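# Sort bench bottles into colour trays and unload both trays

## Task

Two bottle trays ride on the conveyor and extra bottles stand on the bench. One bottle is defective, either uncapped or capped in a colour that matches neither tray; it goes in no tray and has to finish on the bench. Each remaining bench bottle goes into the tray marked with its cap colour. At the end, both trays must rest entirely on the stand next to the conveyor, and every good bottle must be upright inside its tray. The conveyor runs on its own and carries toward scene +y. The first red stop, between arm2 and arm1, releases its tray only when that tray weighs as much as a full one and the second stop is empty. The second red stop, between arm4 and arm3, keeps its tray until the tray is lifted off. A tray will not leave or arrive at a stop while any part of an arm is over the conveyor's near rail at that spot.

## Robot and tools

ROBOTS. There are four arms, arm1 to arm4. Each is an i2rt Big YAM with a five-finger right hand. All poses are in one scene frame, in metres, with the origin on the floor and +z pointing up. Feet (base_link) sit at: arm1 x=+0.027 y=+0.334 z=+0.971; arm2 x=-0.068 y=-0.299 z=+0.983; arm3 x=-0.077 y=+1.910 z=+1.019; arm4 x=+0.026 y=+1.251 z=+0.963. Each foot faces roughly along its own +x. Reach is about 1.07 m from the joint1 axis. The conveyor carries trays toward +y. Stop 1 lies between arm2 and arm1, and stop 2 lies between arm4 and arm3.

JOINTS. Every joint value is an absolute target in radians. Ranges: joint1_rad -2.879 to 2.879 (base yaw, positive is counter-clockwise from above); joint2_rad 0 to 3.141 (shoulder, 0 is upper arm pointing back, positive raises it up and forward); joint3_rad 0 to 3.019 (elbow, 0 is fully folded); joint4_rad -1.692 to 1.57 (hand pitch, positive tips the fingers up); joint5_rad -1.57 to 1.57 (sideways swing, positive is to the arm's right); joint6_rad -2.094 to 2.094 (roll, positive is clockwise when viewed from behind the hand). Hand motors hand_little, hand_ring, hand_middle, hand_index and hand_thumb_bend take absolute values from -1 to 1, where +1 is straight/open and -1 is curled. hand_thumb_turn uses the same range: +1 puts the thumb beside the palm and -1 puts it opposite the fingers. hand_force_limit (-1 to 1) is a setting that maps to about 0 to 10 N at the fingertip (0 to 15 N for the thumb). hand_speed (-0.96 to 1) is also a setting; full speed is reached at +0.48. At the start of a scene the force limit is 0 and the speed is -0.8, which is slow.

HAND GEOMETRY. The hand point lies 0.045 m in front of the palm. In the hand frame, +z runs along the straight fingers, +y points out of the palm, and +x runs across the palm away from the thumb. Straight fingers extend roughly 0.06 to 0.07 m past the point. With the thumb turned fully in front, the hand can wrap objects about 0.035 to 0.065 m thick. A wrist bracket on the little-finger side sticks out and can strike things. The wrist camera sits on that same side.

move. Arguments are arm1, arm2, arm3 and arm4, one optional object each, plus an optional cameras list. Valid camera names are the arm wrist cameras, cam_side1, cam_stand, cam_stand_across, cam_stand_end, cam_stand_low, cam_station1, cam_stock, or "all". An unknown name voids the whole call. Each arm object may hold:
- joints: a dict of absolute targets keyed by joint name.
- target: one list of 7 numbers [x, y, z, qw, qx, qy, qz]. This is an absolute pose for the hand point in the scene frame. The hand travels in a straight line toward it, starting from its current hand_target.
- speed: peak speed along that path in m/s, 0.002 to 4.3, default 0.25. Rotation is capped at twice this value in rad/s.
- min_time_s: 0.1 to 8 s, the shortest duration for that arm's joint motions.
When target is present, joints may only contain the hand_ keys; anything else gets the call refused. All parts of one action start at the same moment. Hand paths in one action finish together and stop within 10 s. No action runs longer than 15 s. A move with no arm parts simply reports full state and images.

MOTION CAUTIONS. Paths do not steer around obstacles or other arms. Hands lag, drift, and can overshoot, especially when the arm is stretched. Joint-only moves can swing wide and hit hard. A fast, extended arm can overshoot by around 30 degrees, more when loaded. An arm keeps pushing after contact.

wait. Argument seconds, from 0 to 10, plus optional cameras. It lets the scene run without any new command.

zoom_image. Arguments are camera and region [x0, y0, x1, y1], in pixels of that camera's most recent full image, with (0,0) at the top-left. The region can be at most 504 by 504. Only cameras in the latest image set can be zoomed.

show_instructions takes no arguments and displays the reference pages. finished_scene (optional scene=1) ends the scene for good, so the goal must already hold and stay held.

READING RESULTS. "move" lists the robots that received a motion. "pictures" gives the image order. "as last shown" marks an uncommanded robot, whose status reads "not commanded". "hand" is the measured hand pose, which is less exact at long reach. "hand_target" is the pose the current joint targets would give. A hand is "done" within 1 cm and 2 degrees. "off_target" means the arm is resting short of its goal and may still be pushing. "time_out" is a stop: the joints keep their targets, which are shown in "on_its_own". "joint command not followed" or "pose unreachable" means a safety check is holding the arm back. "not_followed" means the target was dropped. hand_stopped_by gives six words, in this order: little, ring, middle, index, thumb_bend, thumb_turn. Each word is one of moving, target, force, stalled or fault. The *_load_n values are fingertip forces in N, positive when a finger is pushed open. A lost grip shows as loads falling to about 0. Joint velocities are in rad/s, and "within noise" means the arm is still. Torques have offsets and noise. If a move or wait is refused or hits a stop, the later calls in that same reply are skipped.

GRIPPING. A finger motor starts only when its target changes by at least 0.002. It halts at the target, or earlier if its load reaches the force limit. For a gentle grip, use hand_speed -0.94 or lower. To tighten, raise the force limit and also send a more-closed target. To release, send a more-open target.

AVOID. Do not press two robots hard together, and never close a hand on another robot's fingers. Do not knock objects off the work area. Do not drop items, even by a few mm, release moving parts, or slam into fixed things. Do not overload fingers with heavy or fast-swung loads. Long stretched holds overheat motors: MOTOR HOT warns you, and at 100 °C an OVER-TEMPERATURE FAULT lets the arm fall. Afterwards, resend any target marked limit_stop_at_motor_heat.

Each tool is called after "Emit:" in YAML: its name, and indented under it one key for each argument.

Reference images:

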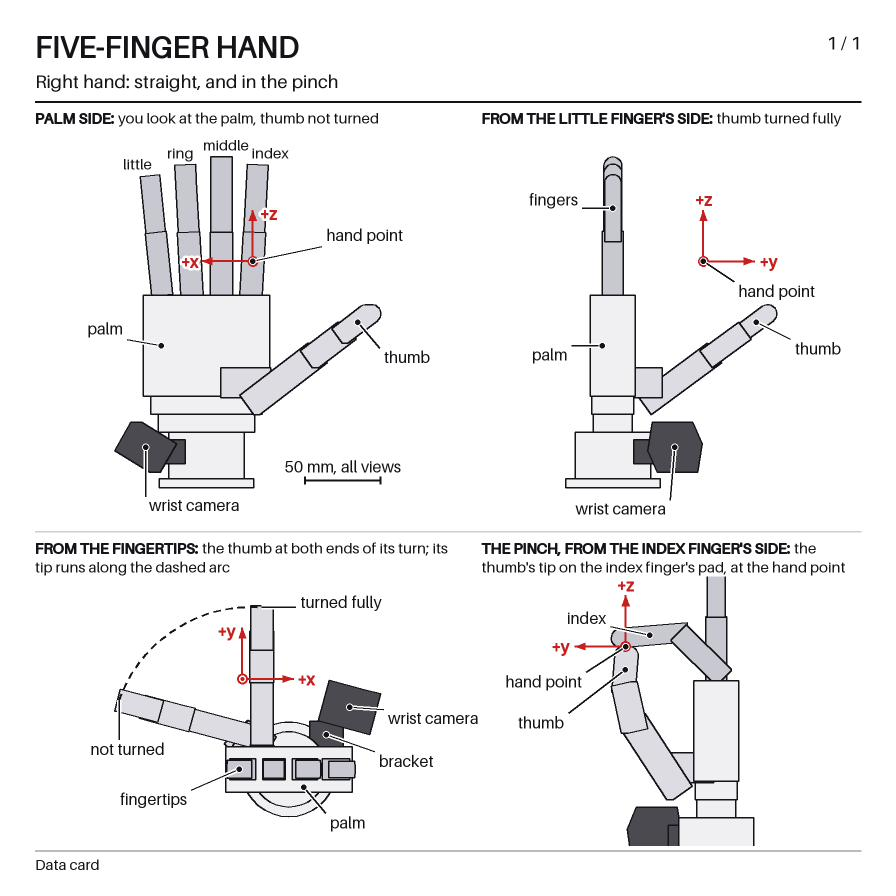

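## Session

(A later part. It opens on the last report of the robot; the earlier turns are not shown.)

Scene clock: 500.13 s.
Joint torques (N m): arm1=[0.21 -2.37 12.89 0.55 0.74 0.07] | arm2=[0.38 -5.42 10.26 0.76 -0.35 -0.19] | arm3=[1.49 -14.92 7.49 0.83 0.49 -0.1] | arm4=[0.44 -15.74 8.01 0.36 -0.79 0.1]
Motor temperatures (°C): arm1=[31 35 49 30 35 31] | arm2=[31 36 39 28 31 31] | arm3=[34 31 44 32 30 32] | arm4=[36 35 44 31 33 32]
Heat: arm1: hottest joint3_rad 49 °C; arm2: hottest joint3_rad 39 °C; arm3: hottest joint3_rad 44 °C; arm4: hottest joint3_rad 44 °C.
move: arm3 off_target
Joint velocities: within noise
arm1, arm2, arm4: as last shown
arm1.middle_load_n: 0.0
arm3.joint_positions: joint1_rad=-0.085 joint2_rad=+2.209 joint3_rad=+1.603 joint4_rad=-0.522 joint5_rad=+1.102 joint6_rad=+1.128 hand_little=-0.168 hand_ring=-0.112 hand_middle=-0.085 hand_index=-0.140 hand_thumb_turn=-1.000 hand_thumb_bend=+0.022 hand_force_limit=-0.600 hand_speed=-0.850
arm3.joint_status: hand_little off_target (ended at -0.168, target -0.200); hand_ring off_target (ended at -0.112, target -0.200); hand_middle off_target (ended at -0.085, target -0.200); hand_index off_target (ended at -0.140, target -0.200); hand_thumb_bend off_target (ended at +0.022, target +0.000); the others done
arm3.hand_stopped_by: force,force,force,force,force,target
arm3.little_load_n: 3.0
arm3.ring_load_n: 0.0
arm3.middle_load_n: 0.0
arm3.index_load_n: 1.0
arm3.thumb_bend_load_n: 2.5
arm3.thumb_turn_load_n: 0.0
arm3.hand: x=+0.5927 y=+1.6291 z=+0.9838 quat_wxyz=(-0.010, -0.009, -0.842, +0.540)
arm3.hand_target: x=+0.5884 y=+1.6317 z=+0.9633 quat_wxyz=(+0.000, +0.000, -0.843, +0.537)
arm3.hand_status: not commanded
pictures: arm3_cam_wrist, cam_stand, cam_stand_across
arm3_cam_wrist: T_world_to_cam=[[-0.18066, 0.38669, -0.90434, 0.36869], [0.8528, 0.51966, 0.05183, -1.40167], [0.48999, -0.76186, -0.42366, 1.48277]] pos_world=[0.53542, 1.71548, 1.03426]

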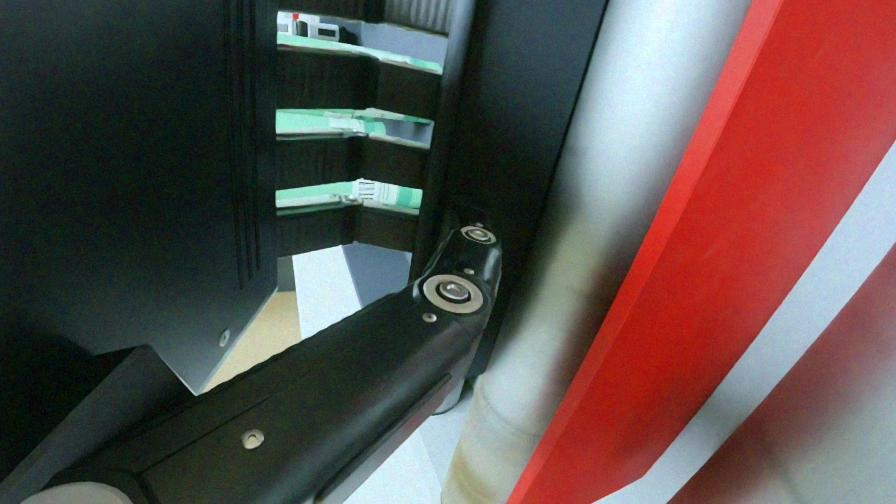

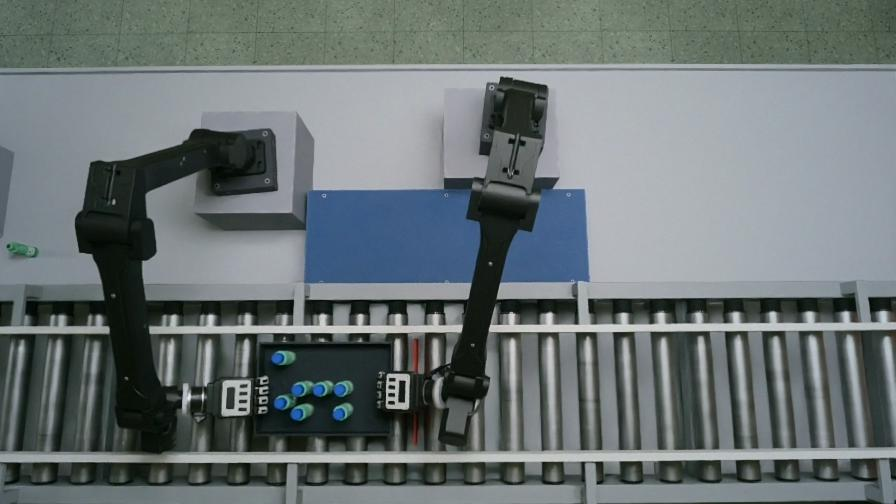

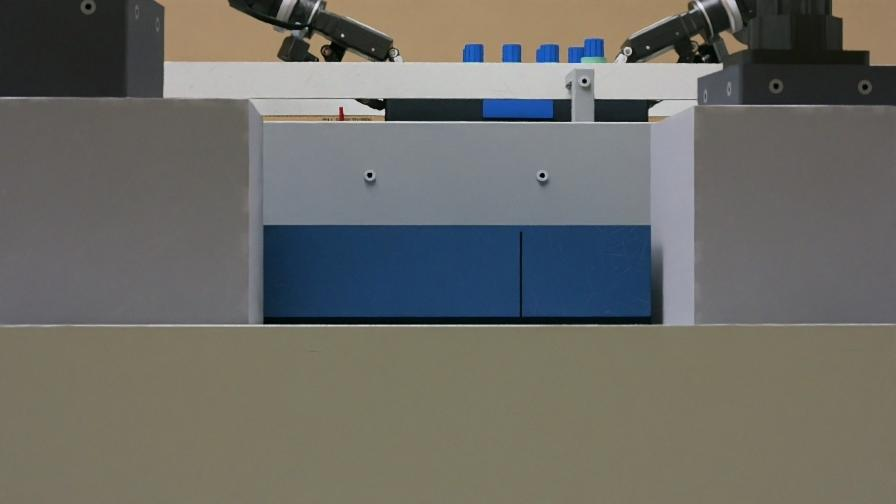

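Emit:
move:
  arm3: {"joints": {"hand_index": -0.35, "hand_middle": -0.35, "hand_ring": -0.35, "hand_little": -0.35, "hand_speed": -0.88, "hand_force_limit": -0.35}}
  arm4: {"joints": {"hand_index": -0.35, "hand_middle": -0.35, "hand_little": -0.35, "hand_speed": -0.88, "hand_force_limit": -0.35}}

Emit:
move:
  arm3: {"joints": {"hand_thumb_bend": -0.3, "hand_speed": -0.88, "hand_force_limit": 0.5}}
  arm4: {"joints": {"hand_thumb_bend": -0.3, "hand_speed": -0.88, "hand_force_limit": 0.5}}
  cameras: ["cam_stand_across"]

Emit:
zoom_image:
  camera: "cam_stand_across"
  region: [350, 30, 700, 130]

Scene clock: 501.17 s.
Joint torques (N m): arm1=[0.21 -2.43 12.89 0.57 0.73 0.08] | arm2=[0.26 -5.36 10.26 0.79 -0.35 -0.18] | arm3=[1.55 -14.92 7.49 0.8 0.49 -0.1] | arm4=[0.44 -15.79 7.99 0.35 -0.79 0.1]
Motor temperatures (°C): arm1=[31 35 49 30 35 31] | arm2=[31 36 39 28 31 31] | arm3=[34 31 44 32 30 32] | arm4=[36 35 44 31 33 32]
Heat: arm1: hottest joint3_rad 49 °C; arm2: hottest joint3_rad 39 °C; arm3: hottest joint3_rad 44 °C; arm4: hottest joint3_rad 44 °C.
move: arm3 off_target; arm4 off_target
Joint velocities: within noise
arm1, arm2: as last shown
arm2.middle_load_n: -0.5
arm3.joint_positions: joint1_rad=-0.085 joint2_rad=+2.209 joint3_rad=+1.603 joint4_rad=-0.521 joint5_rad=+1.102 joint6_rad=+1.128 hand_little=-0.177 hand_ring=-0.143 hand_middle=-0.127 hand_index=-0.149 hand_thumb_turn=-1.000 hand_thumb_bend=+0.023 hand_force_limit=-0.350 hand_speed=-0.880
arm3.joint_status: hand_little off_target (ended at -0.177, target -0.350); hand_ring off_target (ended at -0.143, target -0.350); hand_middle off_target (ended at -0.127, target -0.350); hand_index off_target (ended at -0.149, target -0.350); the others done
arm3.hand_stopped_by: force,force,force,force,force,target
arm3.little_load_n: 3.5
arm3.ring_load_n: 6.0
arm3.middle_load_n: 7.0
arm3.index_load_n: 2.5
arm3.thumb_bend_load_n: 4.0
arm3.thumb_turn_load_n: 0.0
arm3.hand: x=+0.5928 y=+1.6288 z=+0.9839 quat_wxyz=(-0.011, -0.010, -0.841, +0.540)
arm3.hand_target: x=+0.5884 y=+1.6317 z=+0.9634 quat_wxyz=(+0.000, +0.000, -0.843, +0.537)
arm3.hand_status: not commanded
arm4.joint_positions: joint1_rad=-0.235 joint2_rad=+2.086 joint3_rad=+1.518 joint4_rad=-1.263 joint5_rad=-1.119 joint6_rad=-1.879 hand_little=-0.254 hand_ring=-0.196 hand_middle=-0.168 hand_index=-0.205 hand_thumb_turn=-1.000 hand_thumb_bend=+0.110 hand_force_limit=-0.350 hand_speed=-0.880
arm4.joint_status: hand_little off_target (ended at -0.254, target -0.350); hand_middle off_target (ended at -0.168, target -0.350); hand_index off_target (ended at -0.205, target -0.350); the others done
arm4.hand_stopped_by: force,force,force,force,force,target
arm4.little_load_n: 4.5
arm4.ring_load_n: 3.5
arm4.middle_load_n: 3.0
arm4.index_load_n: 5.0
arm4.thumb_bend_load_n: 4.0
arm4.thumb_turn_load_n: 0.0
arm4.hand: x=+0.5637 y=+1.3229 z=+0.9760 quat_wxyz=(-0.536, +0.844, +0.003, +0.010)
arm4.hand_target: x=+0.5599 y=+1.3289 z=+0.9663 quat_wxyz=(-0.537, +0.843, +0.000, +0.000)
arm4.hand_status: not commanded
pictures: none

Scene clock: 502.60 s.
Joint torques (N m): arm1=[0.21 -2.43 12.9 0.57 0.74 0.07] | arm2=[0.44 -5.48 10.26 0.79 -0.35 -0.18] | arm3=[1.55 -14.92 7.49 0.79 0.5 -0.11] | arm4=[0.44 -15.74 8.01 0.36 -0.79 0.1]
Motor temperatures (°C): arm1=[31 35 49 30 35 31] | arm2=[31 36 39 28 31 31] | arm3=[34 31 44 32 30 32] | arm4=[36 35 43 31 33 32]
Heat: arm1: hottest joint3_rad 49 °C; arm2: hottest joint3_rad 39 °C; arm3: hottest joint3_rad 44 °C; arm4: hottest joint3_rad 43 °C.
move: arm3 off_target; arm4 off_target
Joint velocities: within noise
arm1.joint_positions: joint1_rad=+1.254 joint2_rad=+0.889 joint3_rad=+0.695 joint4_rad=-1.039 joint5_rad=+0.923 joint6_rad=+1.112 hand_little=+1.000 hand_ring=+1.000 hand_middle=+1.000 hand_index=+1.000 hand_thumb_turn=-1.000 hand_thumb_bend=+1.000 hand_force_limit=+0.000 hand_speed=-0.850
arm1.joint_status: not commanded
arm1.hand_stopped_by: target,target,target,target,target,target
arm1.little_load_n: 0.5
arm1.ring_load_n: 0.0
arm1.middle_load_n: 0.0
arm1.index_load_n: 0.0
arm1.thumb_bend_load_n: 0.0
arm1.thumb_turn_load_n: 0.0
arm1.hand: x=+0.2176 y=+0.5859 z=+1.1316 quat_wxyz=(-0.313, +0.635, -0.623, +0.333)
arm1.hand_target: x=+0.2198 y=+0.5994 z=+1.1500 quat_wxyz=(-0.327, +0.627, -0.627, +0.326)
arm1.hand_status: not commanded
arm2.joint_positions: joint1_rad=-0.688 joint2_rad=+0.903 joint3_rad=+0.532 joint4_rad=-0.432 joint5_rad=-0.661 joint6_rad=-0.557 hand_little=+1.000 hand_ring=+1.000 hand_middle=+0.500 hand_index=+0.500 hand_thumb_turn=-1.000 hand_thumb_bend=+0.900 hand_force_limit=+0.000 hand_speed=+0.300
arm2.joint_status: not commanded
arm2.hand_stopped_by: target,target,target,target,target,target
arm2.little_load_n: 0.0
arm2.ring_load_n: 0.0
arm2.middle_load_n: 0.0
arm2.index_load_n: 0.0
arm2.thumb_bend_load_n: 0.0
arm2.thumb_turn_load_n: 0.0
arm2.hand: x=+0.2239 y=-0.4516 z=+1.1021 quat_wxyz=(-0.328, +0.626, -0.627, +0.328)
arm2.hand_target: x=+0.2201 y=-0.4499 z=+1.0999 quat_wxyz=(-0.326, +0.627, -0.627, +0.326)
arm2.hand_status: not commanded
arm3.joint_positions: joint1_rad=-0.085 joint2_rad=+2.209 joint3_rad=+1.603 joint4_rad=-0.521 joint5_rad=+1.102 joint6_rad=+1.128 hand_little=-0.177 hand_ring=-0.143 hand_middle=-0.127 hand_index=-0.149 hand_thumb_turn=-1.000 hand_thumb_bend=+0.005 hand_force_limit=+0.500 hand_speed=-0.880
arm3.joint_status: hand_thumb_bend off_target (ended at +0.005, target -0.300); the others done
arm3.hand_stopped_by: force,force,force,force,force,target
arm3.little_load_n: 3.5
arm3.ring_load_n: 6.0
arm3.middle_load_n: 7.0
arm3.index_load_n: 2.5
arm3.thumb_bend_load_n: 11.0
arm3.thumb_turn_load_n: 0.5
arm3.hand: x=+0.5928 y=+1.6288 z=+0.9839 quat_wxyz=(-0.011, -0.010, -0.841, +0.540)
arm3.hand_target: x=+0.5884 y=+1.6317 z=+0.9634 quat_wxyz=(+0.000, +0.000, -0.843, +0.537)
arm3.hand_status: not commanded
arm4.joint_positions: joint1_rad=-0.235 joint2_rad=+2.086 joint3_rad=+1.518 joint4_rad=-1.263 joint5_rad=-1.119 joint6_rad=-1.879 hand_little=-0.254 hand_ring=-0.196 hand_middle=-0.168 hand_index=-0.205 hand_thumb_turn=-1.000 hand_thumb_bend=+0.077 hand_force_limit=+0.500 hand_speed=-0.880
arm4.joint_status: hand_thumb_bend off_target (ended at +0.077, target -0.300); the others done
arm4.hand_stopped_by: force,force,force,force,force,target
arm4.little_load_n: 4.5
arm4.ring_load_n: 4.0
arm4.middle_load_n: 3.5
arm4.index_load_n: 5.0
arm4.thumb_bend_load_n: 11.0
arm4.thumb_turn_load_n: 0.0
arm4.hand: x=+0.5637 y=+1.3229 z=+0.9760 quat_wxyz=(-0.536, +0.844, +0.003, +0.010)
arm4.hand_target: x=+0.5599 y=+1.3289 z=+0.9663 quat_wxyz=(-0.537, +0.843, +0.000, +0.000)
arm4.hand_status: not commanded

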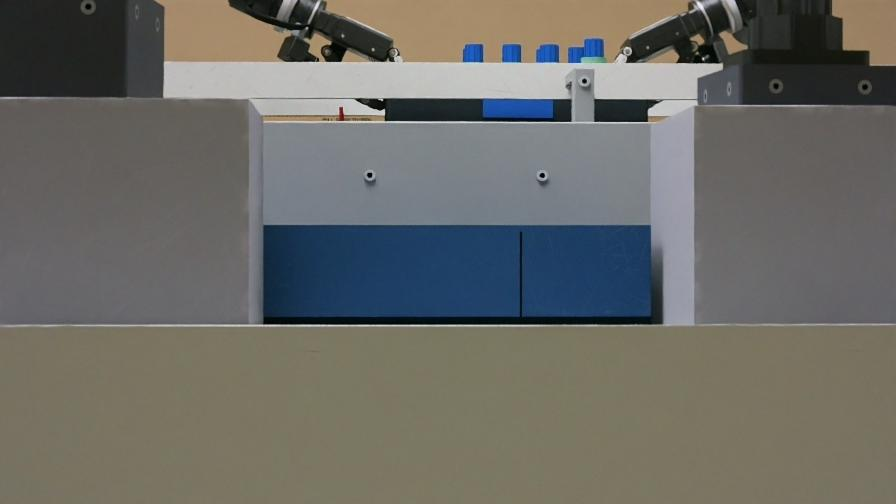

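Scaled by 1.440 from the camera's image (finer frame: 1280x720).

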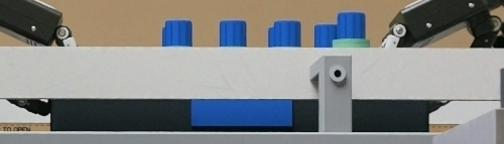

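Emit:
move:
  arm3: {"target": [0.5884, 1.6317, 0.9934, 0, 0, 0.8434, -0.5373], "speed": 0.04}
  arm4: {"target": [0.5599, 1.3289, 0.9963, 0.5373, -0.8434, 0, 0], "speed": 0.04}
  cameras: ["cam_stand_across", "cam_stand"]

Emit:
zoom_image:
  camera: "cam_stand_across"
  region: [350, 0, 700, 140]

Scene clock: 504.13 s.
Joint torques (N m): arm1=[0.21 -2.43 12.89 0.57 0.74 0.07] | arm2=[0.32 -5.42 10.26 0.76 -0.36 -0.18] | arm3=[1.55 -18.14 8.01 -0.43 0.59 -0.12] | arm4=[0.38 -19.37 9.69 -0.94 -0.93 0.19]
Motor temperatures (°C): arm1=[31 35 49 30 35 31] | arm2=[31 36 39 28 31 31] | arm3=[34 32 44 32 30 32] | arm4=[36 35 43 31 33 32]
Heat: arm1: hottest joint3_rad 49 °C; arm2: hottest joint3_rad 39 °C; arm3: hottest joint3_rad 44 °C; arm4: hottest joint3_rad 43 °C.
move: arm3 done; arm4 off_target
Joint velocities: within noise
arm1, arm2: as last shown
arm1.little_load_n: 0.0
arm1.index_load_n: -0.5
arm3.joint_positions: joint1_rad=-0.085 joint2_rad=+2.206 joint3_rad=+1.603 joint4_rad=-0.546 joint5_rad=+1.100 joint6_rad=+1.130 hand_little=-0.177 hand_ring=-0.143 hand_middle=-0.127 hand_index=-0.149 hand_thumb_turn=-1.000 hand_thumb_bend=+0.005 hand_force_limit=+0.500 hand_speed=-0.880
arm3.joint_status: not commanded
arm3.hand_stopped_by: force,force,force,force,force,target
arm3.little_load_n: 2.0
arm3.ring_load_n: 5.0
arm3.middle_load_n: 7.5
arm3.index_load_n: 3.5
arm3.thumb_bend_load_n: 10.0
arm3.thumb_turn_load_n: 0.5
arm3.hand: x=+0.5887 y=+1.6300 z=+0.9833 quat_wxyz=(-0.002, -0.004, -0.843, +0.538)
arm3.hand_target: x=+0.5884 y=+1.6317 z=+0.9933 quat_wxyz=(+0.000, +0.000, -0.843, +0.537)
arm3.hand_status: done (0.010 m and 0.6 deg from the pose sent, 0.011 m and 1.7 deg at the start)
arm4.joint_positions: joint1_rad=-0.234 joint2_rad=+2.086 joint3_rad=+1.518 joint4_rad=-1.287 joint5_rad=-1.116 joint6_rad=-1.886 hand_little=-0.254 hand_ring=-0.196 hand_middle=-0.168 hand_index=-0.205 hand_thumb_turn=-1.000 hand_thumb_bend=+0.077 hand_force_limit=+0.500 hand_speed=-0.880
arm4.joint_status: not commanded
arm4.hand_stopped_by: force,force,force,force,force,target
arm4.little_load_n: 1.5
arm4.ring_load_n: 2.0
arm4.middle_load_n: 3.5
arm4.index_load_n: 6.0
arm4.thumb_bend_load_n: 11.5
arm4.thumb_turn_load_n: 1.0
arm4.hand: x=+0.5589 y=+1.3235 z=+0.9770 quat_wxyz=(-0.536, +0.844, +0.000, +0.001)
arm4.hand_target: x=+0.5598 y=+1.3289 z=+0.9960 quat_wxyz=(-0.537, +0.843, +0.000, +0.000)
arm4.hand_status: off_target (0.020 m and 0.2 deg from the pose sent, 0.022 m and 1.2 deg at the start)
pictures: cam_stand, cam_stand_across

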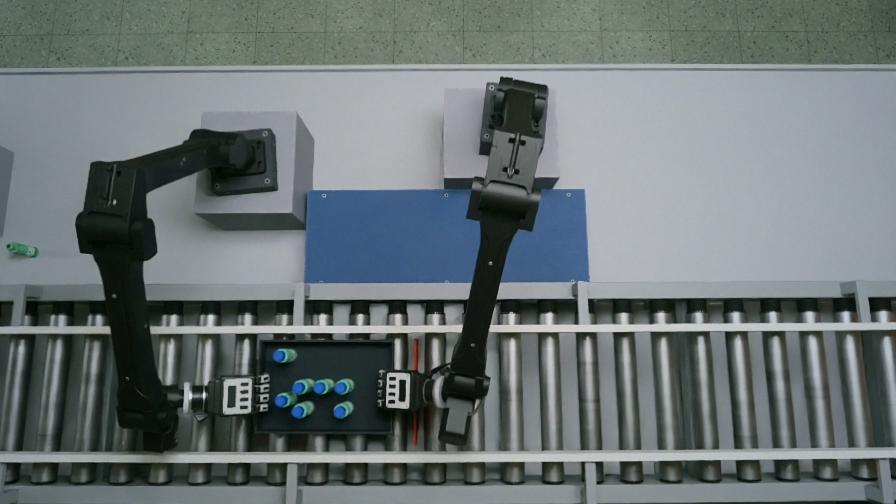

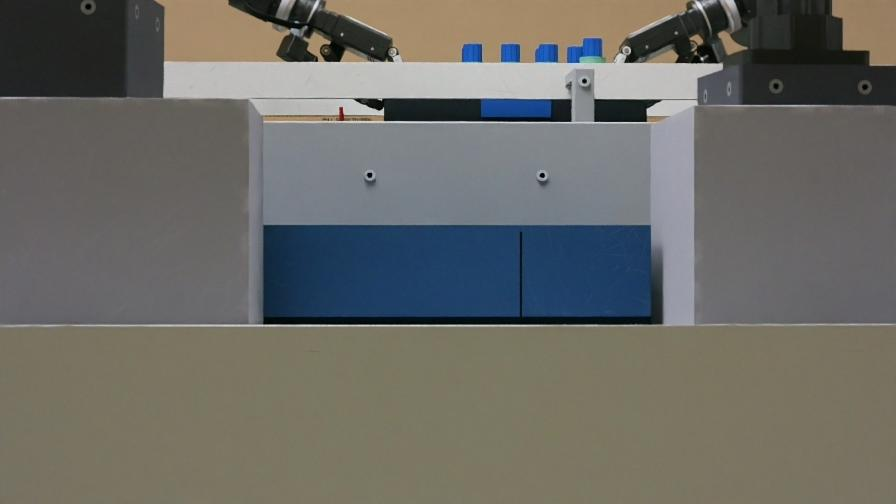

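Scaled by 1.440 from the camera's image (finer frame: 1280x720).

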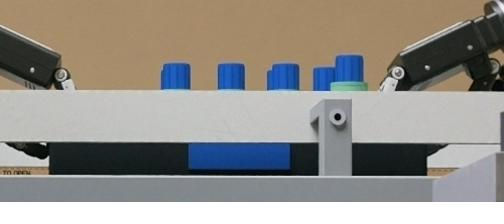

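Emit:
move:
  arm3: {"target": [0.5914, 1.6317, 1.0134, 0, 0, 0.8434, -0.5373], "speed": 0.04}
  arm4: {"target": [0.5629, 1.3289, 1.0103, 0.5373, -0.8434, 0, 0], "speed": 0.04}
  cameras: ["cam_stand_across", "cam_stand"]

Emit:
zoom_image:
  camera: "cam_stand_across"
  region: [350, 0, 700, 140]

Scene clock: 505.30 s.
Joint torques (N m): arm1=[0.26 -2.37 12.9 0.57 0.74 0.07] | arm2=[0.38 -5.48 10.26 0.76 -0.35 -0.17] | arm3=[1.67 -19.25 9.54 -0.25 0.74 -0.11] | arm4=[0.15 -20.48 11.41 -1.01 -1.24 0.21]
Motor temperatures (°C): arm1=[31 35 49 30 35 31] | arm2=[31 36 39 28 31 31] | arm3=[34 32 43 32 30 32] | arm4=[36 35 43 31 33 32]
Heat: arm1: hottest joint3_rad 49 °C; arm2: hottest joint3_rad 39 °C; arm3: hottest joint3_rad 43 °C; arm4: hottest joint3_rad 43 °C.
move: arm3 off_target; arm4 off_target
Joint velocities: within noise
arm1, arm2: as last shown
arm1.ring_load_n: -0.5
arm1.middle_load_n: -0.5
arm1.index_load_n: 0.0
arm3.joint_positions: joint1_rad=-0.085 joint2_rad=+2.199 joint3_rad=+1.603 joint4_rad=-0.595 joint5_rad=+1.097 joint6_rad=+1.130 hand_little=-0.177 hand_ring=-0.143 hand_middle=-0.127 hand_index=-0.149 hand_thumb_turn=-1.000 hand_thumb_bend=+0.005 hand_force_limit=+0.500 hand_speed=-0.880
arm3.joint_status: not commanded
arm3.hand_stopped_by: force,force,force,force,force,target
arm3.little_load_n: 2.0
arm3.ring_load_n: 5.5
arm3.middle_load_n: 8.0
arm3.index_load_n: 3.5
arm3.thumb_bend_load_n: 12.0
arm3.thumb_turn_load_n: 0.0
arm3.hand: x=+0.5802 y=+1.6321 z=+0.9834 quat_wxyz=(+0.014, +0.007, -0.846, +0.533)
arm3.hand_target: x=+0.5908 y=+1.6317 z=+1.0131 quat_wxyz=(+0.000, +0.000, -0.843, +0.537)
arm3.hand_status: off_target (0.032 m and 1.9 deg from the pose sent, 0.030 m and 0.6 deg at the start)
arm4.joint_positions: joint1_rad=-0.230 joint2_rad=+2.086 joint3_rad=+1.518 joint4_rad=-1.318 joint5_rad=-1.109 joint6_rad=-1.887 hand_little=-0.254 hand_ring=-0.196 hand_middle=-0.168 hand_index=-0.205 hand_thumb_turn=-1.000 hand_thumb_bend=+0.077 hand_force_limit=+0.500 hand_speed=-0.880
arm4.joint_status: not commanded
arm4.hand_stopped_by: force,force,force,force,force,target
arm4.little_load_n: 1.0
arm4.ring_load_n: 1.5
arm4.middle_load_n: 3.5
arm4.index_load_n: 6.5
arm4.thumb_bend_load_n: 11.0
arm4.thumb_turn_load_n: 1.5
arm4.hand: x=+0.5519 y=+1.3256 z=+0.9784 quat_wxyz=(-0.535, +0.845, -0.006, -0.014)
arm4.hand_target: x=+0.5620 y=+1.3290 z=+1.0099 quat_wxyz=(-0.537, +0.843, +0.000, +0.000)
arm4.hand_status: off_target (0.034 m and 1.7 deg from the pose sent, 0.034 m and 0.2 deg at the start)
pictures: cam_stand, cam_stand_across

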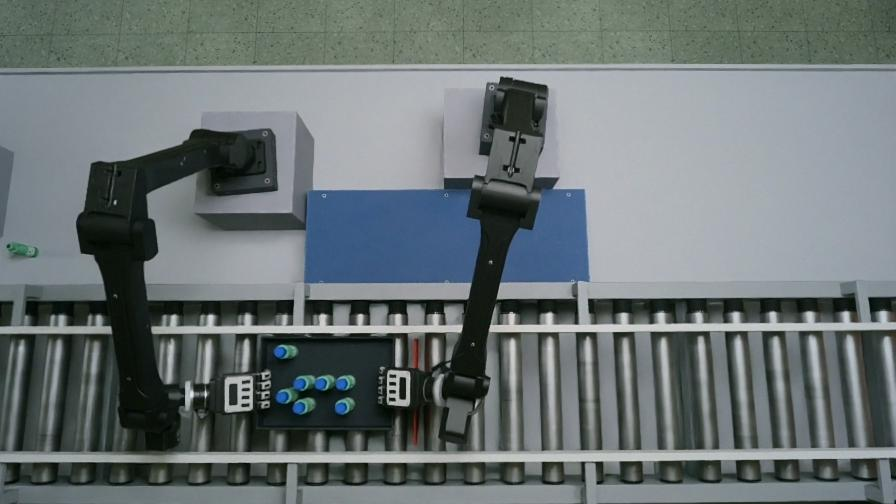

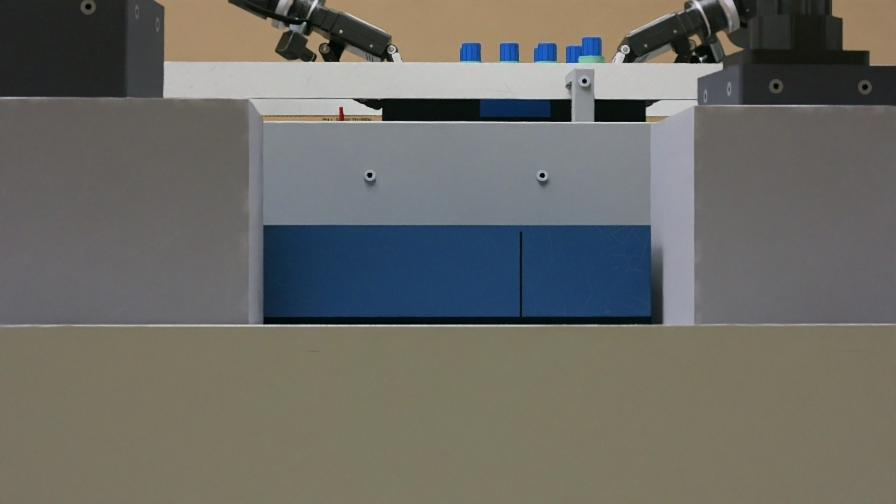

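Scaled by 1.440 from the camera's image (finer frame: 1280x720).

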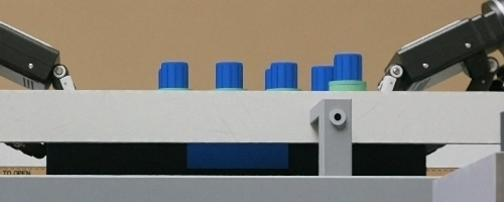

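Emit:
move:
  arm3: {"target": [0.607, 1.6317, 1.0434, 0, 0, 0.8434, -0.5373], "speed": 0.05}
  arm4: {"target": [0.578, 1.3289, 1.0403, 0.5373, -0.8434, 0, 0], "speed": 0.05}
  cameras: ["cam_stand_across", "cam_stand"]

Emit:
zoom_image:
  camera: "cam_stand_across"
  region: [350, 0, 700, 140]

Scene clock: 507.00 s.
Joint torques (N m): arm1=[0.26 -2.43 12.89 0.58 0.74 0.07] | arm2=[0.26 -5.42 10.28 0.77 -0.35 -0.18] | arm3=[2.08 -20.01 12.78 0.13 1.09 0.01] | arm4=[-0.03 -21.25 15.58 -1.01 -1.41 0.26]
Motor temperatures (°C): arm1=[31 35 49 30 35 31] | arm2=[31 36 39 28 31 31] | arm3=[34 32 44 32 30 32] | arm4=[36 35 44 31 33 32]
Heat: arm1: hottest joint3_rad 49 °C; arm2: hottest joint3_rad 39 °C; arm3: hottest joint3_rad 44 °C; arm4: hottest joint3_rad 44 °C.
move: arm3 off_target; arm4 off_target
Joint velocities: within noise
arm1, arm2: as last shown
arm1.ring_load_n: 0.0
arm1.middle_load_n: 0.0
arm1.index_load_n: -0.5
arm3.joint_positions: joint1_rad=-0.085 joint2_rad=+2.198 joint3_rad=+1.638 joint4_rad=-0.701 joint5_rad=+1.089 joint6_rad=+1.130 hand_little=-0.177 hand_ring=-0.143 hand_middle=-0.127 hand_index=-0.149 hand_thumb_turn=-1.000 hand_thumb_bend=+0.006 hand_force_limit=+0.500 hand_speed=-0.880
arm3.joint_status: not commanded
arm3.hand_stopped_by: force,force,force,force,force,target
arm3.little_load_n: 1.0
arm3.ring_load_n: 6.0
arm3.middle_load_n: 10.0
arm3.index_load_n: 4.0
arm3.thumb_bend_load_n: 16.5
arm3.thumb_turn_load_n: 0.0
arm3.hand: x=+0.5740 y=+1.6345 z=+0.9895 quat_wxyz=(+0.041, +0.026, -0.851, +0.524)
arm3.hand_target: x=+0.6036 y=+1.6326 z=+1.0440 quat_wxyz=(+0.000, +0.000, -0.844, +0.537)
arm3.hand_status: off_target (0.063 m and 5.9 deg from the pose sent, 0.066 m and 1.9 deg at the start)
arm4.joint_positions: joint1_rad=-0.225 joint2_rad=+2.086 joint3_rad=+1.549 joint4_rad=-1.397 joint5_rad=-1.106 joint6_rad=-1.886 hand_little=-0.254 hand_ring=-0.196 hand_middle=-0.168 hand_index=-0.205 hand_thumb_turn=-1.000 hand_thumb_bend=+0.077 hand_force_limit=+0.500 hand_speed=-0.880
arm4.joint_status: not commanded
arm4.hand_stopped_by: force,force,force,force,force,target
arm4.little_load_n: 1.5
arm4.ring_load_n: 1.5
arm4.middle_load_n: 3.0
arm4.index_load_n: 7.0
arm4.thumb_bend_load_n: 10.5
arm4.thumb_turn_load_n: 1.0
arm4.hand: x=+0.5479 y=+1.3283 z=+0.9921 quat_wxyz=(-0.536, +0.843, -0.016, -0.036)
arm4.hand_target: x=+0.5742 y=+1.3291 z=+1.0405 quat_wxyz=(-0.538, +0.843, +0.000, +0.001)
arm4.hand_status: off_target (0.057 m and 4.5 deg from the pose sent, 0.067 m and 1.7 deg at the start)
pictures: cam_stand, cam_stand_across

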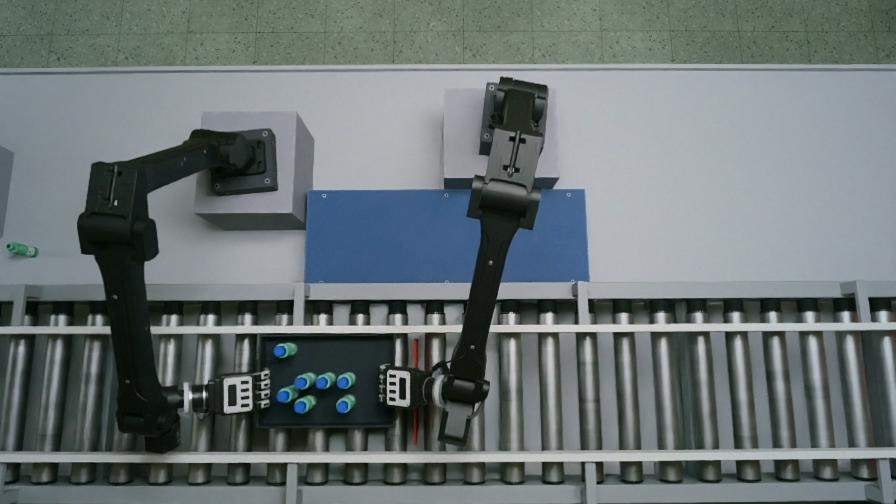

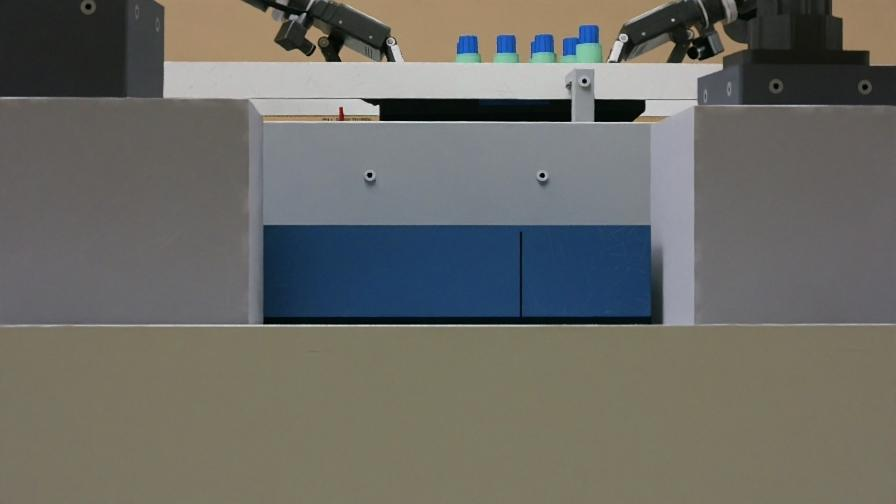

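Scaled by 1.440 from the camera's image (finer frame: 1280x720).

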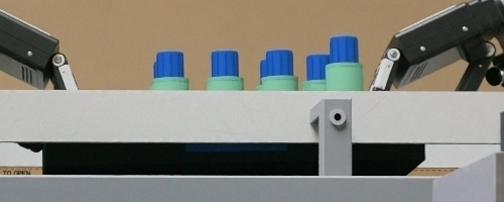

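Emit:
move:
  arm3: {"target": [0.612, 1.6317, 1.090, 0.0372, 0.0237, 0.8378, -0.5443], "speed": 0.05}
  arm4: {"target": [0.584, 1.3289, 1.084, 0.5328, -0.8454, -0.020, -0.0314], "speed": 0.05}
  cameras: ["cam_stand_across", "cam_stand", "cam_stand_end"]

Emit:
zoom_image:
  camera: "cam_stand_across"
  region: [350, 0, 700, 140]

Emit:
zoom_image:
  camera: "cam_stand_end"
  region: [160, 60, 400, 220]

Scene clock: 509.57 s.
Joint torques (N m): arm1=[0.26 -2.37 12.92 0.57 0.74 0.07] | arm2=[0.44 -5.36 10.24 0.81 -0.35 -0.18] | arm3=[2.2 -21.36 11.23 1.18 1.18 0.05] | arm4=[0.03 -22.01 16.14 -0.96 -1.58 0.27]
Motor temperatures (°C): arm1=[31 34 49 30 35 31] | arm2=[31 36 39 28 31 31] | arm3=[34 33 44 32 30 32] | arm4=[36 35 44 31 34 32]
Heat: arm1: hottest joint3_rad 49 °C; arm2: hottest joint3_rad 39 °C; arm3: hottest joint3_rad 44 °C; arm4: hottest joint3_rad 44 °C.
move: arm3 off_target; arm4 off_target
Joint velocities: within noise
arm1, arm2: as last shown
arm1.index_load_n: 0.0
arm3.joint_positions: joint1_rad=-0.085 joint2_rad=+2.144 joint3_rad=+1.638 joint4_rad=-0.690 joint5_rad=+1.088 joint6_rad=+1.130 hand_little=-0.177 hand_ring=-0.143 hand_middle=-0.127 hand_index=-0.149 hand_thumb_turn=-1.000 hand_thumb_bend=+0.006 hand_force_limit=+0.500 hand_speed=-0.880
arm3.joint_status: not commanded
arm3.hand_stopped_by: force,force,force,force,force,target
arm3.little_load_n: 0.0
arm3.ring_load_n: 4.5
arm3.middle_load_n: 9.0
arm3.index_load_n: 3.5
arm3.thumb_bend_load_n: 16.5
arm3.thumb_turn_load_n: 0.5
arm3.hand: x=+0.5837 y=+1.6326 z=+1.0261 quat_wxyz=(+0.015, +0.009, -0.849, +0.529)
arm3.hand_target: x=+0.6087 y=+1.6324 z=+1.0901 quat_wxyz=(-0.037, -0.024, -0.838, +0.544)
arm3.hand_status: off_target (0.070 m and 7.4 deg from the pose sent, 0.107 m and 11.0 deg at the start)
arm4.joint_positions: joint1_rad=-0.225 joint2_rad=+2.026 joint3_rad=+1.566 joint4_rad=-1.409 joint5_rad=-1.103 joint6_rad=-1.886 hand_little=-0.254 hand_ring=-0.196 hand_middle=-0.168 hand_index=-0.205 hand_thumb_turn=-1.000 hand_thumb_bend=+0.077 hand_force_limit=+0.500 hand_speed=-0.880
arm4.joint_status: not commanded
arm4.hand_stopped_by: force,force,force,force,force,target
arm4.little_load_n: 0.5
arm4.ring_load_n: 1.0
arm4.middle_load_n: 3.0
arm4.index_load_n: 7.0
arm4.thumb_bend_load_n: 11.0
arm4.thumb_turn_load_n: 1.0
arm4.hand: x=+0.5564 y=+1.3271 z=+1.0263 quat_wxyz=(-0.532, +0.847, +0.001, -0.010)
arm4.hand_target: x=+0.5796 y=+1.3293 z=+1.0835 quat_wxyz=(-0.533, +0.845, +0.020, +0.032)
arm4.hand_status: off_target (0.064 m and 5.2 deg from the pose sent, 0.099 m and 8.8 deg at the start)
pictures: cam_stand, cam_stand_across, cam_stand_end

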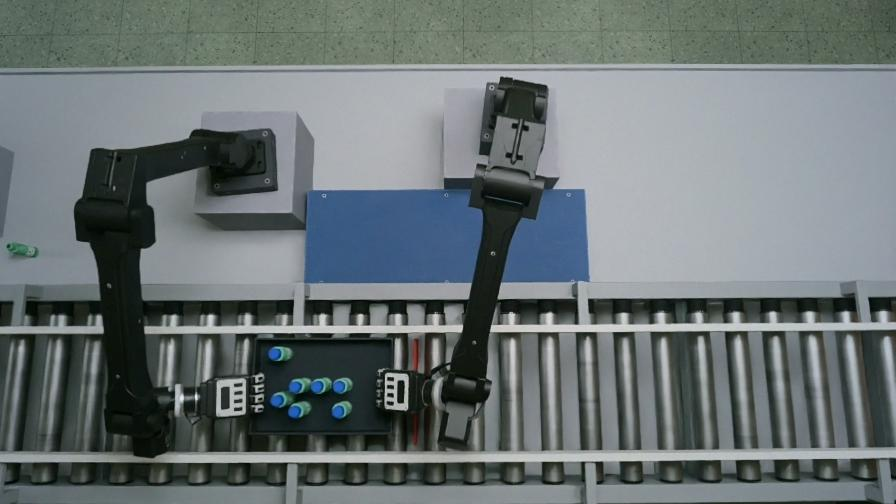

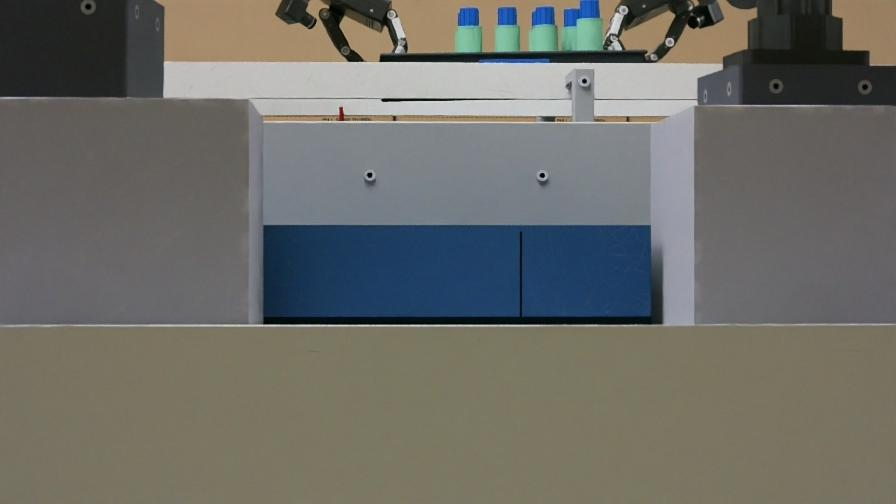

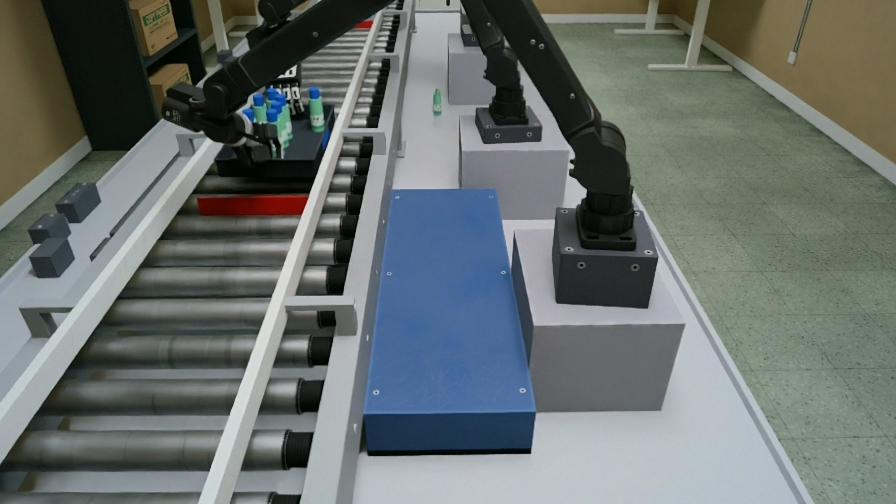

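Scaled by 1.440 from the camera's image (finer frame: 1280x720).

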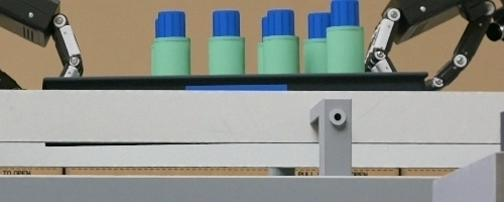

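Scaled by 2.100 from the camera's image (finer frame: 1280x720).

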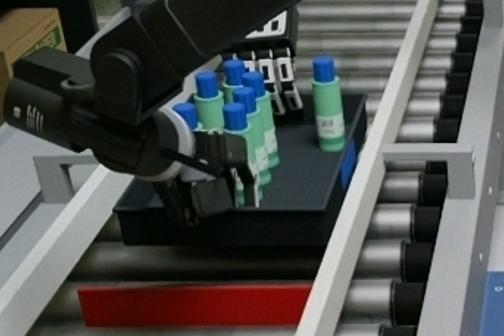

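Emit:
move:
  arm3: {"target": [0.612, 1.6317, 1.148, 0.0372, 0.0237, 0.8378, -0.5443], "speed": 0.06}
  arm4: {"target": [0.584, 1.3289, 1.140, 0.5328, -0.8454, -0.020, -0.0314], "speed": 0.06}
  cameras: ["cam_stand_across", "cam_stand", "cam_stand_end"]

Emit:
zoom_image:
  camera: "cam_stand_across"
  region: [350, 0, 700, 140]

Emit:
zoom_image:
  camera: "cam_stand_end"
  region: [160, 60, 400, 220]

Scene clock: 513.67 s.
Joint torques (N m): arm1=[0.21 -2.37 12.89 0.58 0.74 0.08] | arm2=[0.44 -5.42 10.28 0.8 -0.35 -0.18] | arm3=[2.2 -21.13 13.9 0.39 1.23 0.04] | arm4=[-0.09 -21.83 17.4 -0.84 -1.58 0.26]
Motor temperatures (°C): arm1=[31 34 49 30 35 31] | arm2=[31 36 39 28 31 31] | arm3=[34 33 45 32 31 32] | arm4=[36 35 45 31 34 32]
Heat: arm1: hottest joint3_rad 49 °C; arm2: hottest joint3_rad 39 °C; arm3: hottest joint3_rad 45 °C; arm4: hottest joint3_rad 45 °C.
move: arm3 off_target; arm4 off_target
Joint velocities: within noise
arm1, arm2: as last shown
arm1.middle_load_n: -0.5
arm3.joint_positions: joint1_rad=-0.085 joint2_rad=+2.082 joint3_rad=+1.672 joint4_rad=-0.790 joint5_rad=+1.087 joint6_rad=+1.130 hand_little=-0.177 hand_ring=-0.143 hand_middle=-0.127 hand_index=-0.149 hand_thumb_turn=-1.000 hand_thumb_bend=+0.006 hand_force_limit=+0.500 hand_speed=-0.880
arm3.joint_status: not commanded
arm3.hand_stopped_by: force,force,force,force,force,target
arm3.little_load_n: 1.5
arm3.ring_load_n: 5.5
arm3.middle_load_n: 8.5
arm3.index_load_n: 2.0
arm3.thumb_bend_load_n: 19.5
arm3.thumb_turn_load_n: 0.5
arm3.hand: x=+0.5822 y=+1.6330 z=+1.0747 quat_wxyz=(+0.016, +0.010, -0.849, +0.528)
arm3.hand_target: x=+0.6071 y=+1.6328 z=+1.1480 quat_wxyz=(-0.037, -0.024, -0.838, +0.544)
arm3.hand_status: off_target (0.079 m and 7.5 deg from the pose sent, 0.125 m and 7.4 deg at the start)
arm4.joint_positions: joint1_rad=-0.225 joint2_rad=+1.984 joint3_rad=+1.646 joint4_rad=-1.544 joint5_rad=-1.103 joint6_rad=-1.886 hand_little=-0.254 hand_ring=-0.196 hand_middle=-0.168 hand_index=-0.205 hand_thumb_turn=-1.000 hand_thumb_bend=+0.077 hand_force_limit=+0.500 hand_speed=-0.880
arm4.joint_status: not commanded
arm4.hand_stopped_by: force,force,force,force,force,target
arm4.little_load_n: 2.0
arm4.ring_load_n: 2.0
arm4.middle_load_n: 3.0
arm4.index_load_n: 6.0
arm4.thumb_bend_load_n: 11.5
arm4.thumb_turn_load_n: 0.5
arm4.hand: x=+0.5587 y=+1.3270 z=+1.0796 quat_wxyz=(-0.532, +0.846, -0.002, -0.014)
arm4.hand_target: x=+0.5788 y=+1.3292 z=+1.1394 quat_wxyz=(-0.533, +0.845, +0.020, +0.032)
arm4.hand_status: off_target (0.066 m and 5.8 deg from the pose sent, 0.117 m and 5.2 deg at the start)
pictures: cam_stand, cam_stand_across, cam_stand_end

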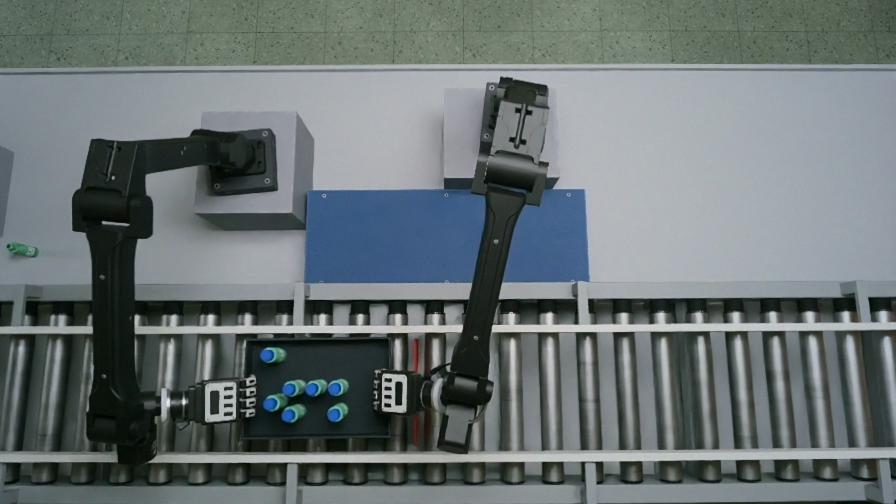

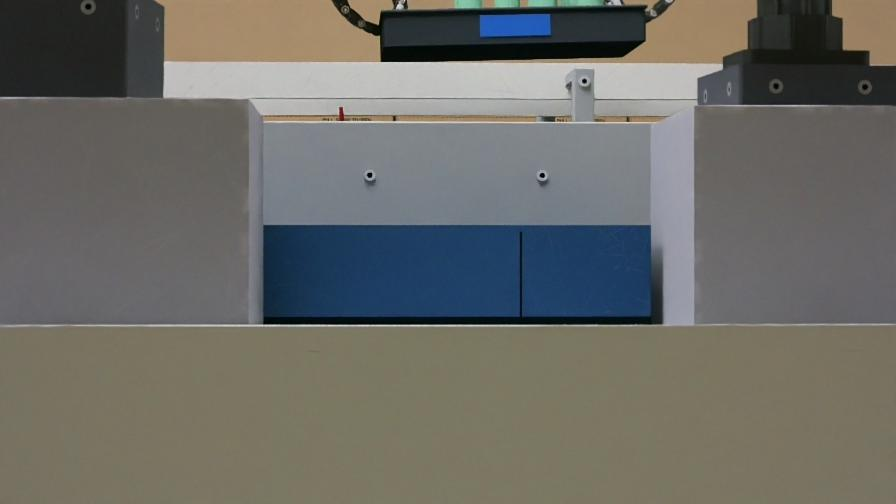

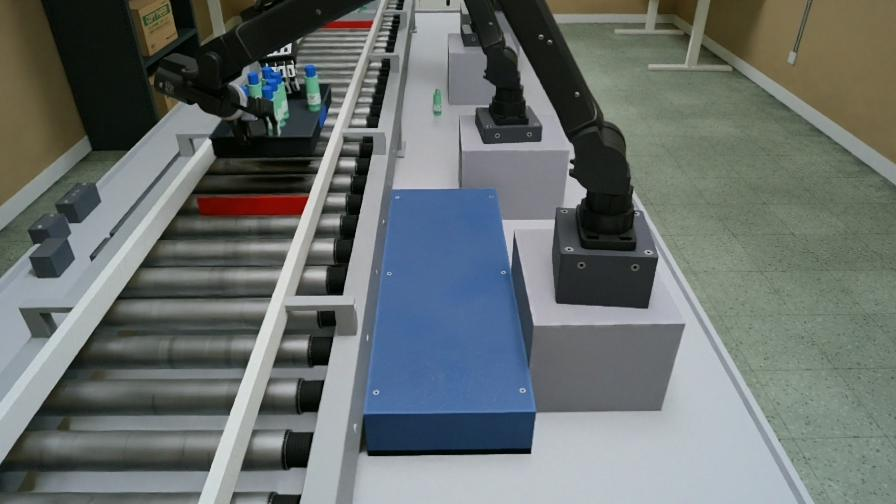

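Scaled by 1.440 from the camera's image (finer frame: 1280x720).

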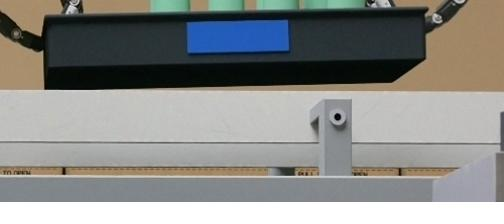

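Scaled by 2.100 from the camera's image (finer frame: 1280x720).

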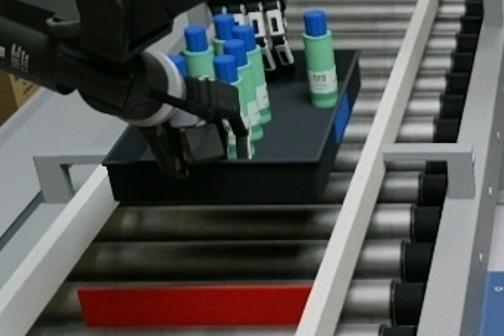

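Emit:
move:
  arm3: {"target": [0.609, 1.6317, 1.182, 0.0372, 0.0237, 0.8378, -0.5443], "speed": 0.06}
  arm4: {"target": [0.581, 1.3289, 1.162, 0.5328, -0.8454, -0.020, -0.0314], "speed": 0.06}
  cameras: ["cam_stand_across"]

Emit:
zoom_image:
  camera: "cam_stand_across"
  region: [350, 0, 700, 140]

Scene clock: 515.17 s.
Joint torques (N m): arm1=[0.26 -2.43 12.9 0.57 0.74 0.08] | arm2=[0.32 -5.48 10.29 0.79 -0.36 -0.18] | arm3=[2.14 -21.01 14.42 0.29 1.26 0.04] | arm4=[-0.15 -21.66 17.54 -0.79 -1.57 0.24]
Motor temperatures (°C): arm1=[31 34 49 30 35 31] | arm2=[31 36 39 28 31 31] | arm3=[34 34 45 32 31 32] | arm4=[36 35 45 31 34 32]
Heat: arm1: hottest joint3_rad 49 °C; arm2: hottest joint3_rad 39 °C; arm3: hottest joint3_rad 45 °C; arm4: hottest joint3_rad 45 °C.
move: arm3 off_target; arm4 off_target
Joint velocities: within noise
arm1, arm2: as last shown
arm1.little_load_n: -0.5
arm1.middle_load_n: 0.0
arm2.ring_load_n: -0.5
arm3.joint_positions: joint1_rad=-0.085 joint2_rad=+2.049 joint3_rad=+1.706 joint4_rad=-0.860 joint5_rad=+1.085 joint6_rad=+1.130 hand_little=-0.177 hand_ring=-0.143 hand_middle=-0.127 hand_index=-0.149 hand_thumb_turn=-1.000 hand_thumb_bend=+0.006 hand_force_limit=+0.500 hand_speed=-0.880
arm3.joint_status: not commanded
arm3.hand_stopped_by: force,force,force,force,force,target
arm3.little_load_n: 1.5
arm3.ring_load_n: 5.0
arm3.middle_load_n: 7.0
arm3.index_load_n: 1.5
arm3.thumb_bend_load_n: 18.0
arm3.thumb_turn_load_n: 1.0
arm3.hand: x=+0.5816 y=+1.6331 z=+1.1059 quat_wxyz=(+0.017, +0.011, -0.849, +0.527)
arm3.hand_target: x=+0.6038 y=+1.6329 z=+1.1816 quat_wxyz=(-0.037, -0.024, -0.838, +0.544)
arm3.hand_status: off_target (0.081 m and 7.7 deg from the pose sent, 0.111 m and 7.5 deg at the start)
arm4.joint_positions: joint1_rad=-0.225 joint2_rad=+1.965 joint3_rad=+1.677 joint4_rad=-1.594 joint5_rad=-1.103 joint6_rad=-1.886 hand_little=-0.254 hand_ring=-0.196 hand_middle=-0.168 hand_index=-0.205 hand_thumb_turn=-1.000 hand_thumb_bend=+0.077 hand_force_limit=+0.500 hand_speed=-0.880
arm4.joint_status: not commanded
arm4.hand_stopped_by: force,force,force,force,force,target
arm4.little_load_n: 2.0
arm4.ring_load_n: 2.5
arm4.middle_load_n: 4.0
arm4.index_load_n: 6.5
arm4.thumb_bend_load_n: 12.0
arm4.thumb_turn_load_n: 0.5
arm4.hand: x=+0.5583 y=+1.3271 z=+1.1016 quat_wxyz=(-0.532, +0.846, -0.002, -0.015)
arm4.hand_target: x=+0.5759 y=+1.3291 z=+1.1612 quat_wxyz=(-0.533, +0.845, +0.020, +0.032)
arm4.hand_status: off_target (0.065 m and 5.9 deg from the pose sent, 0.085 m and 5.8 deg at the start)

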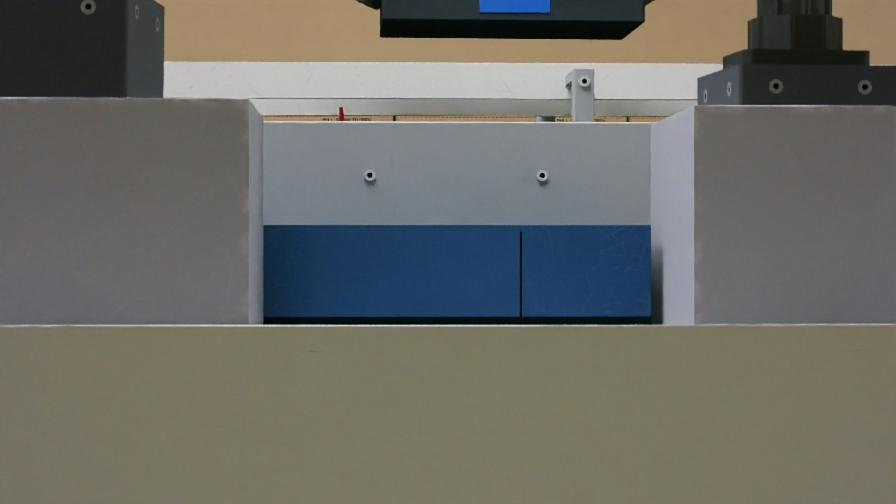

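Scaled by 1.440 from the camera's image (finer frame: 1280x720).

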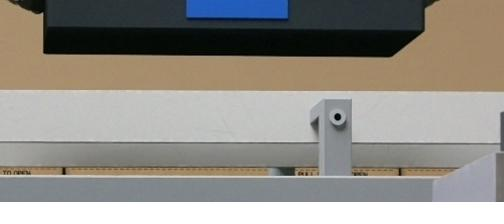

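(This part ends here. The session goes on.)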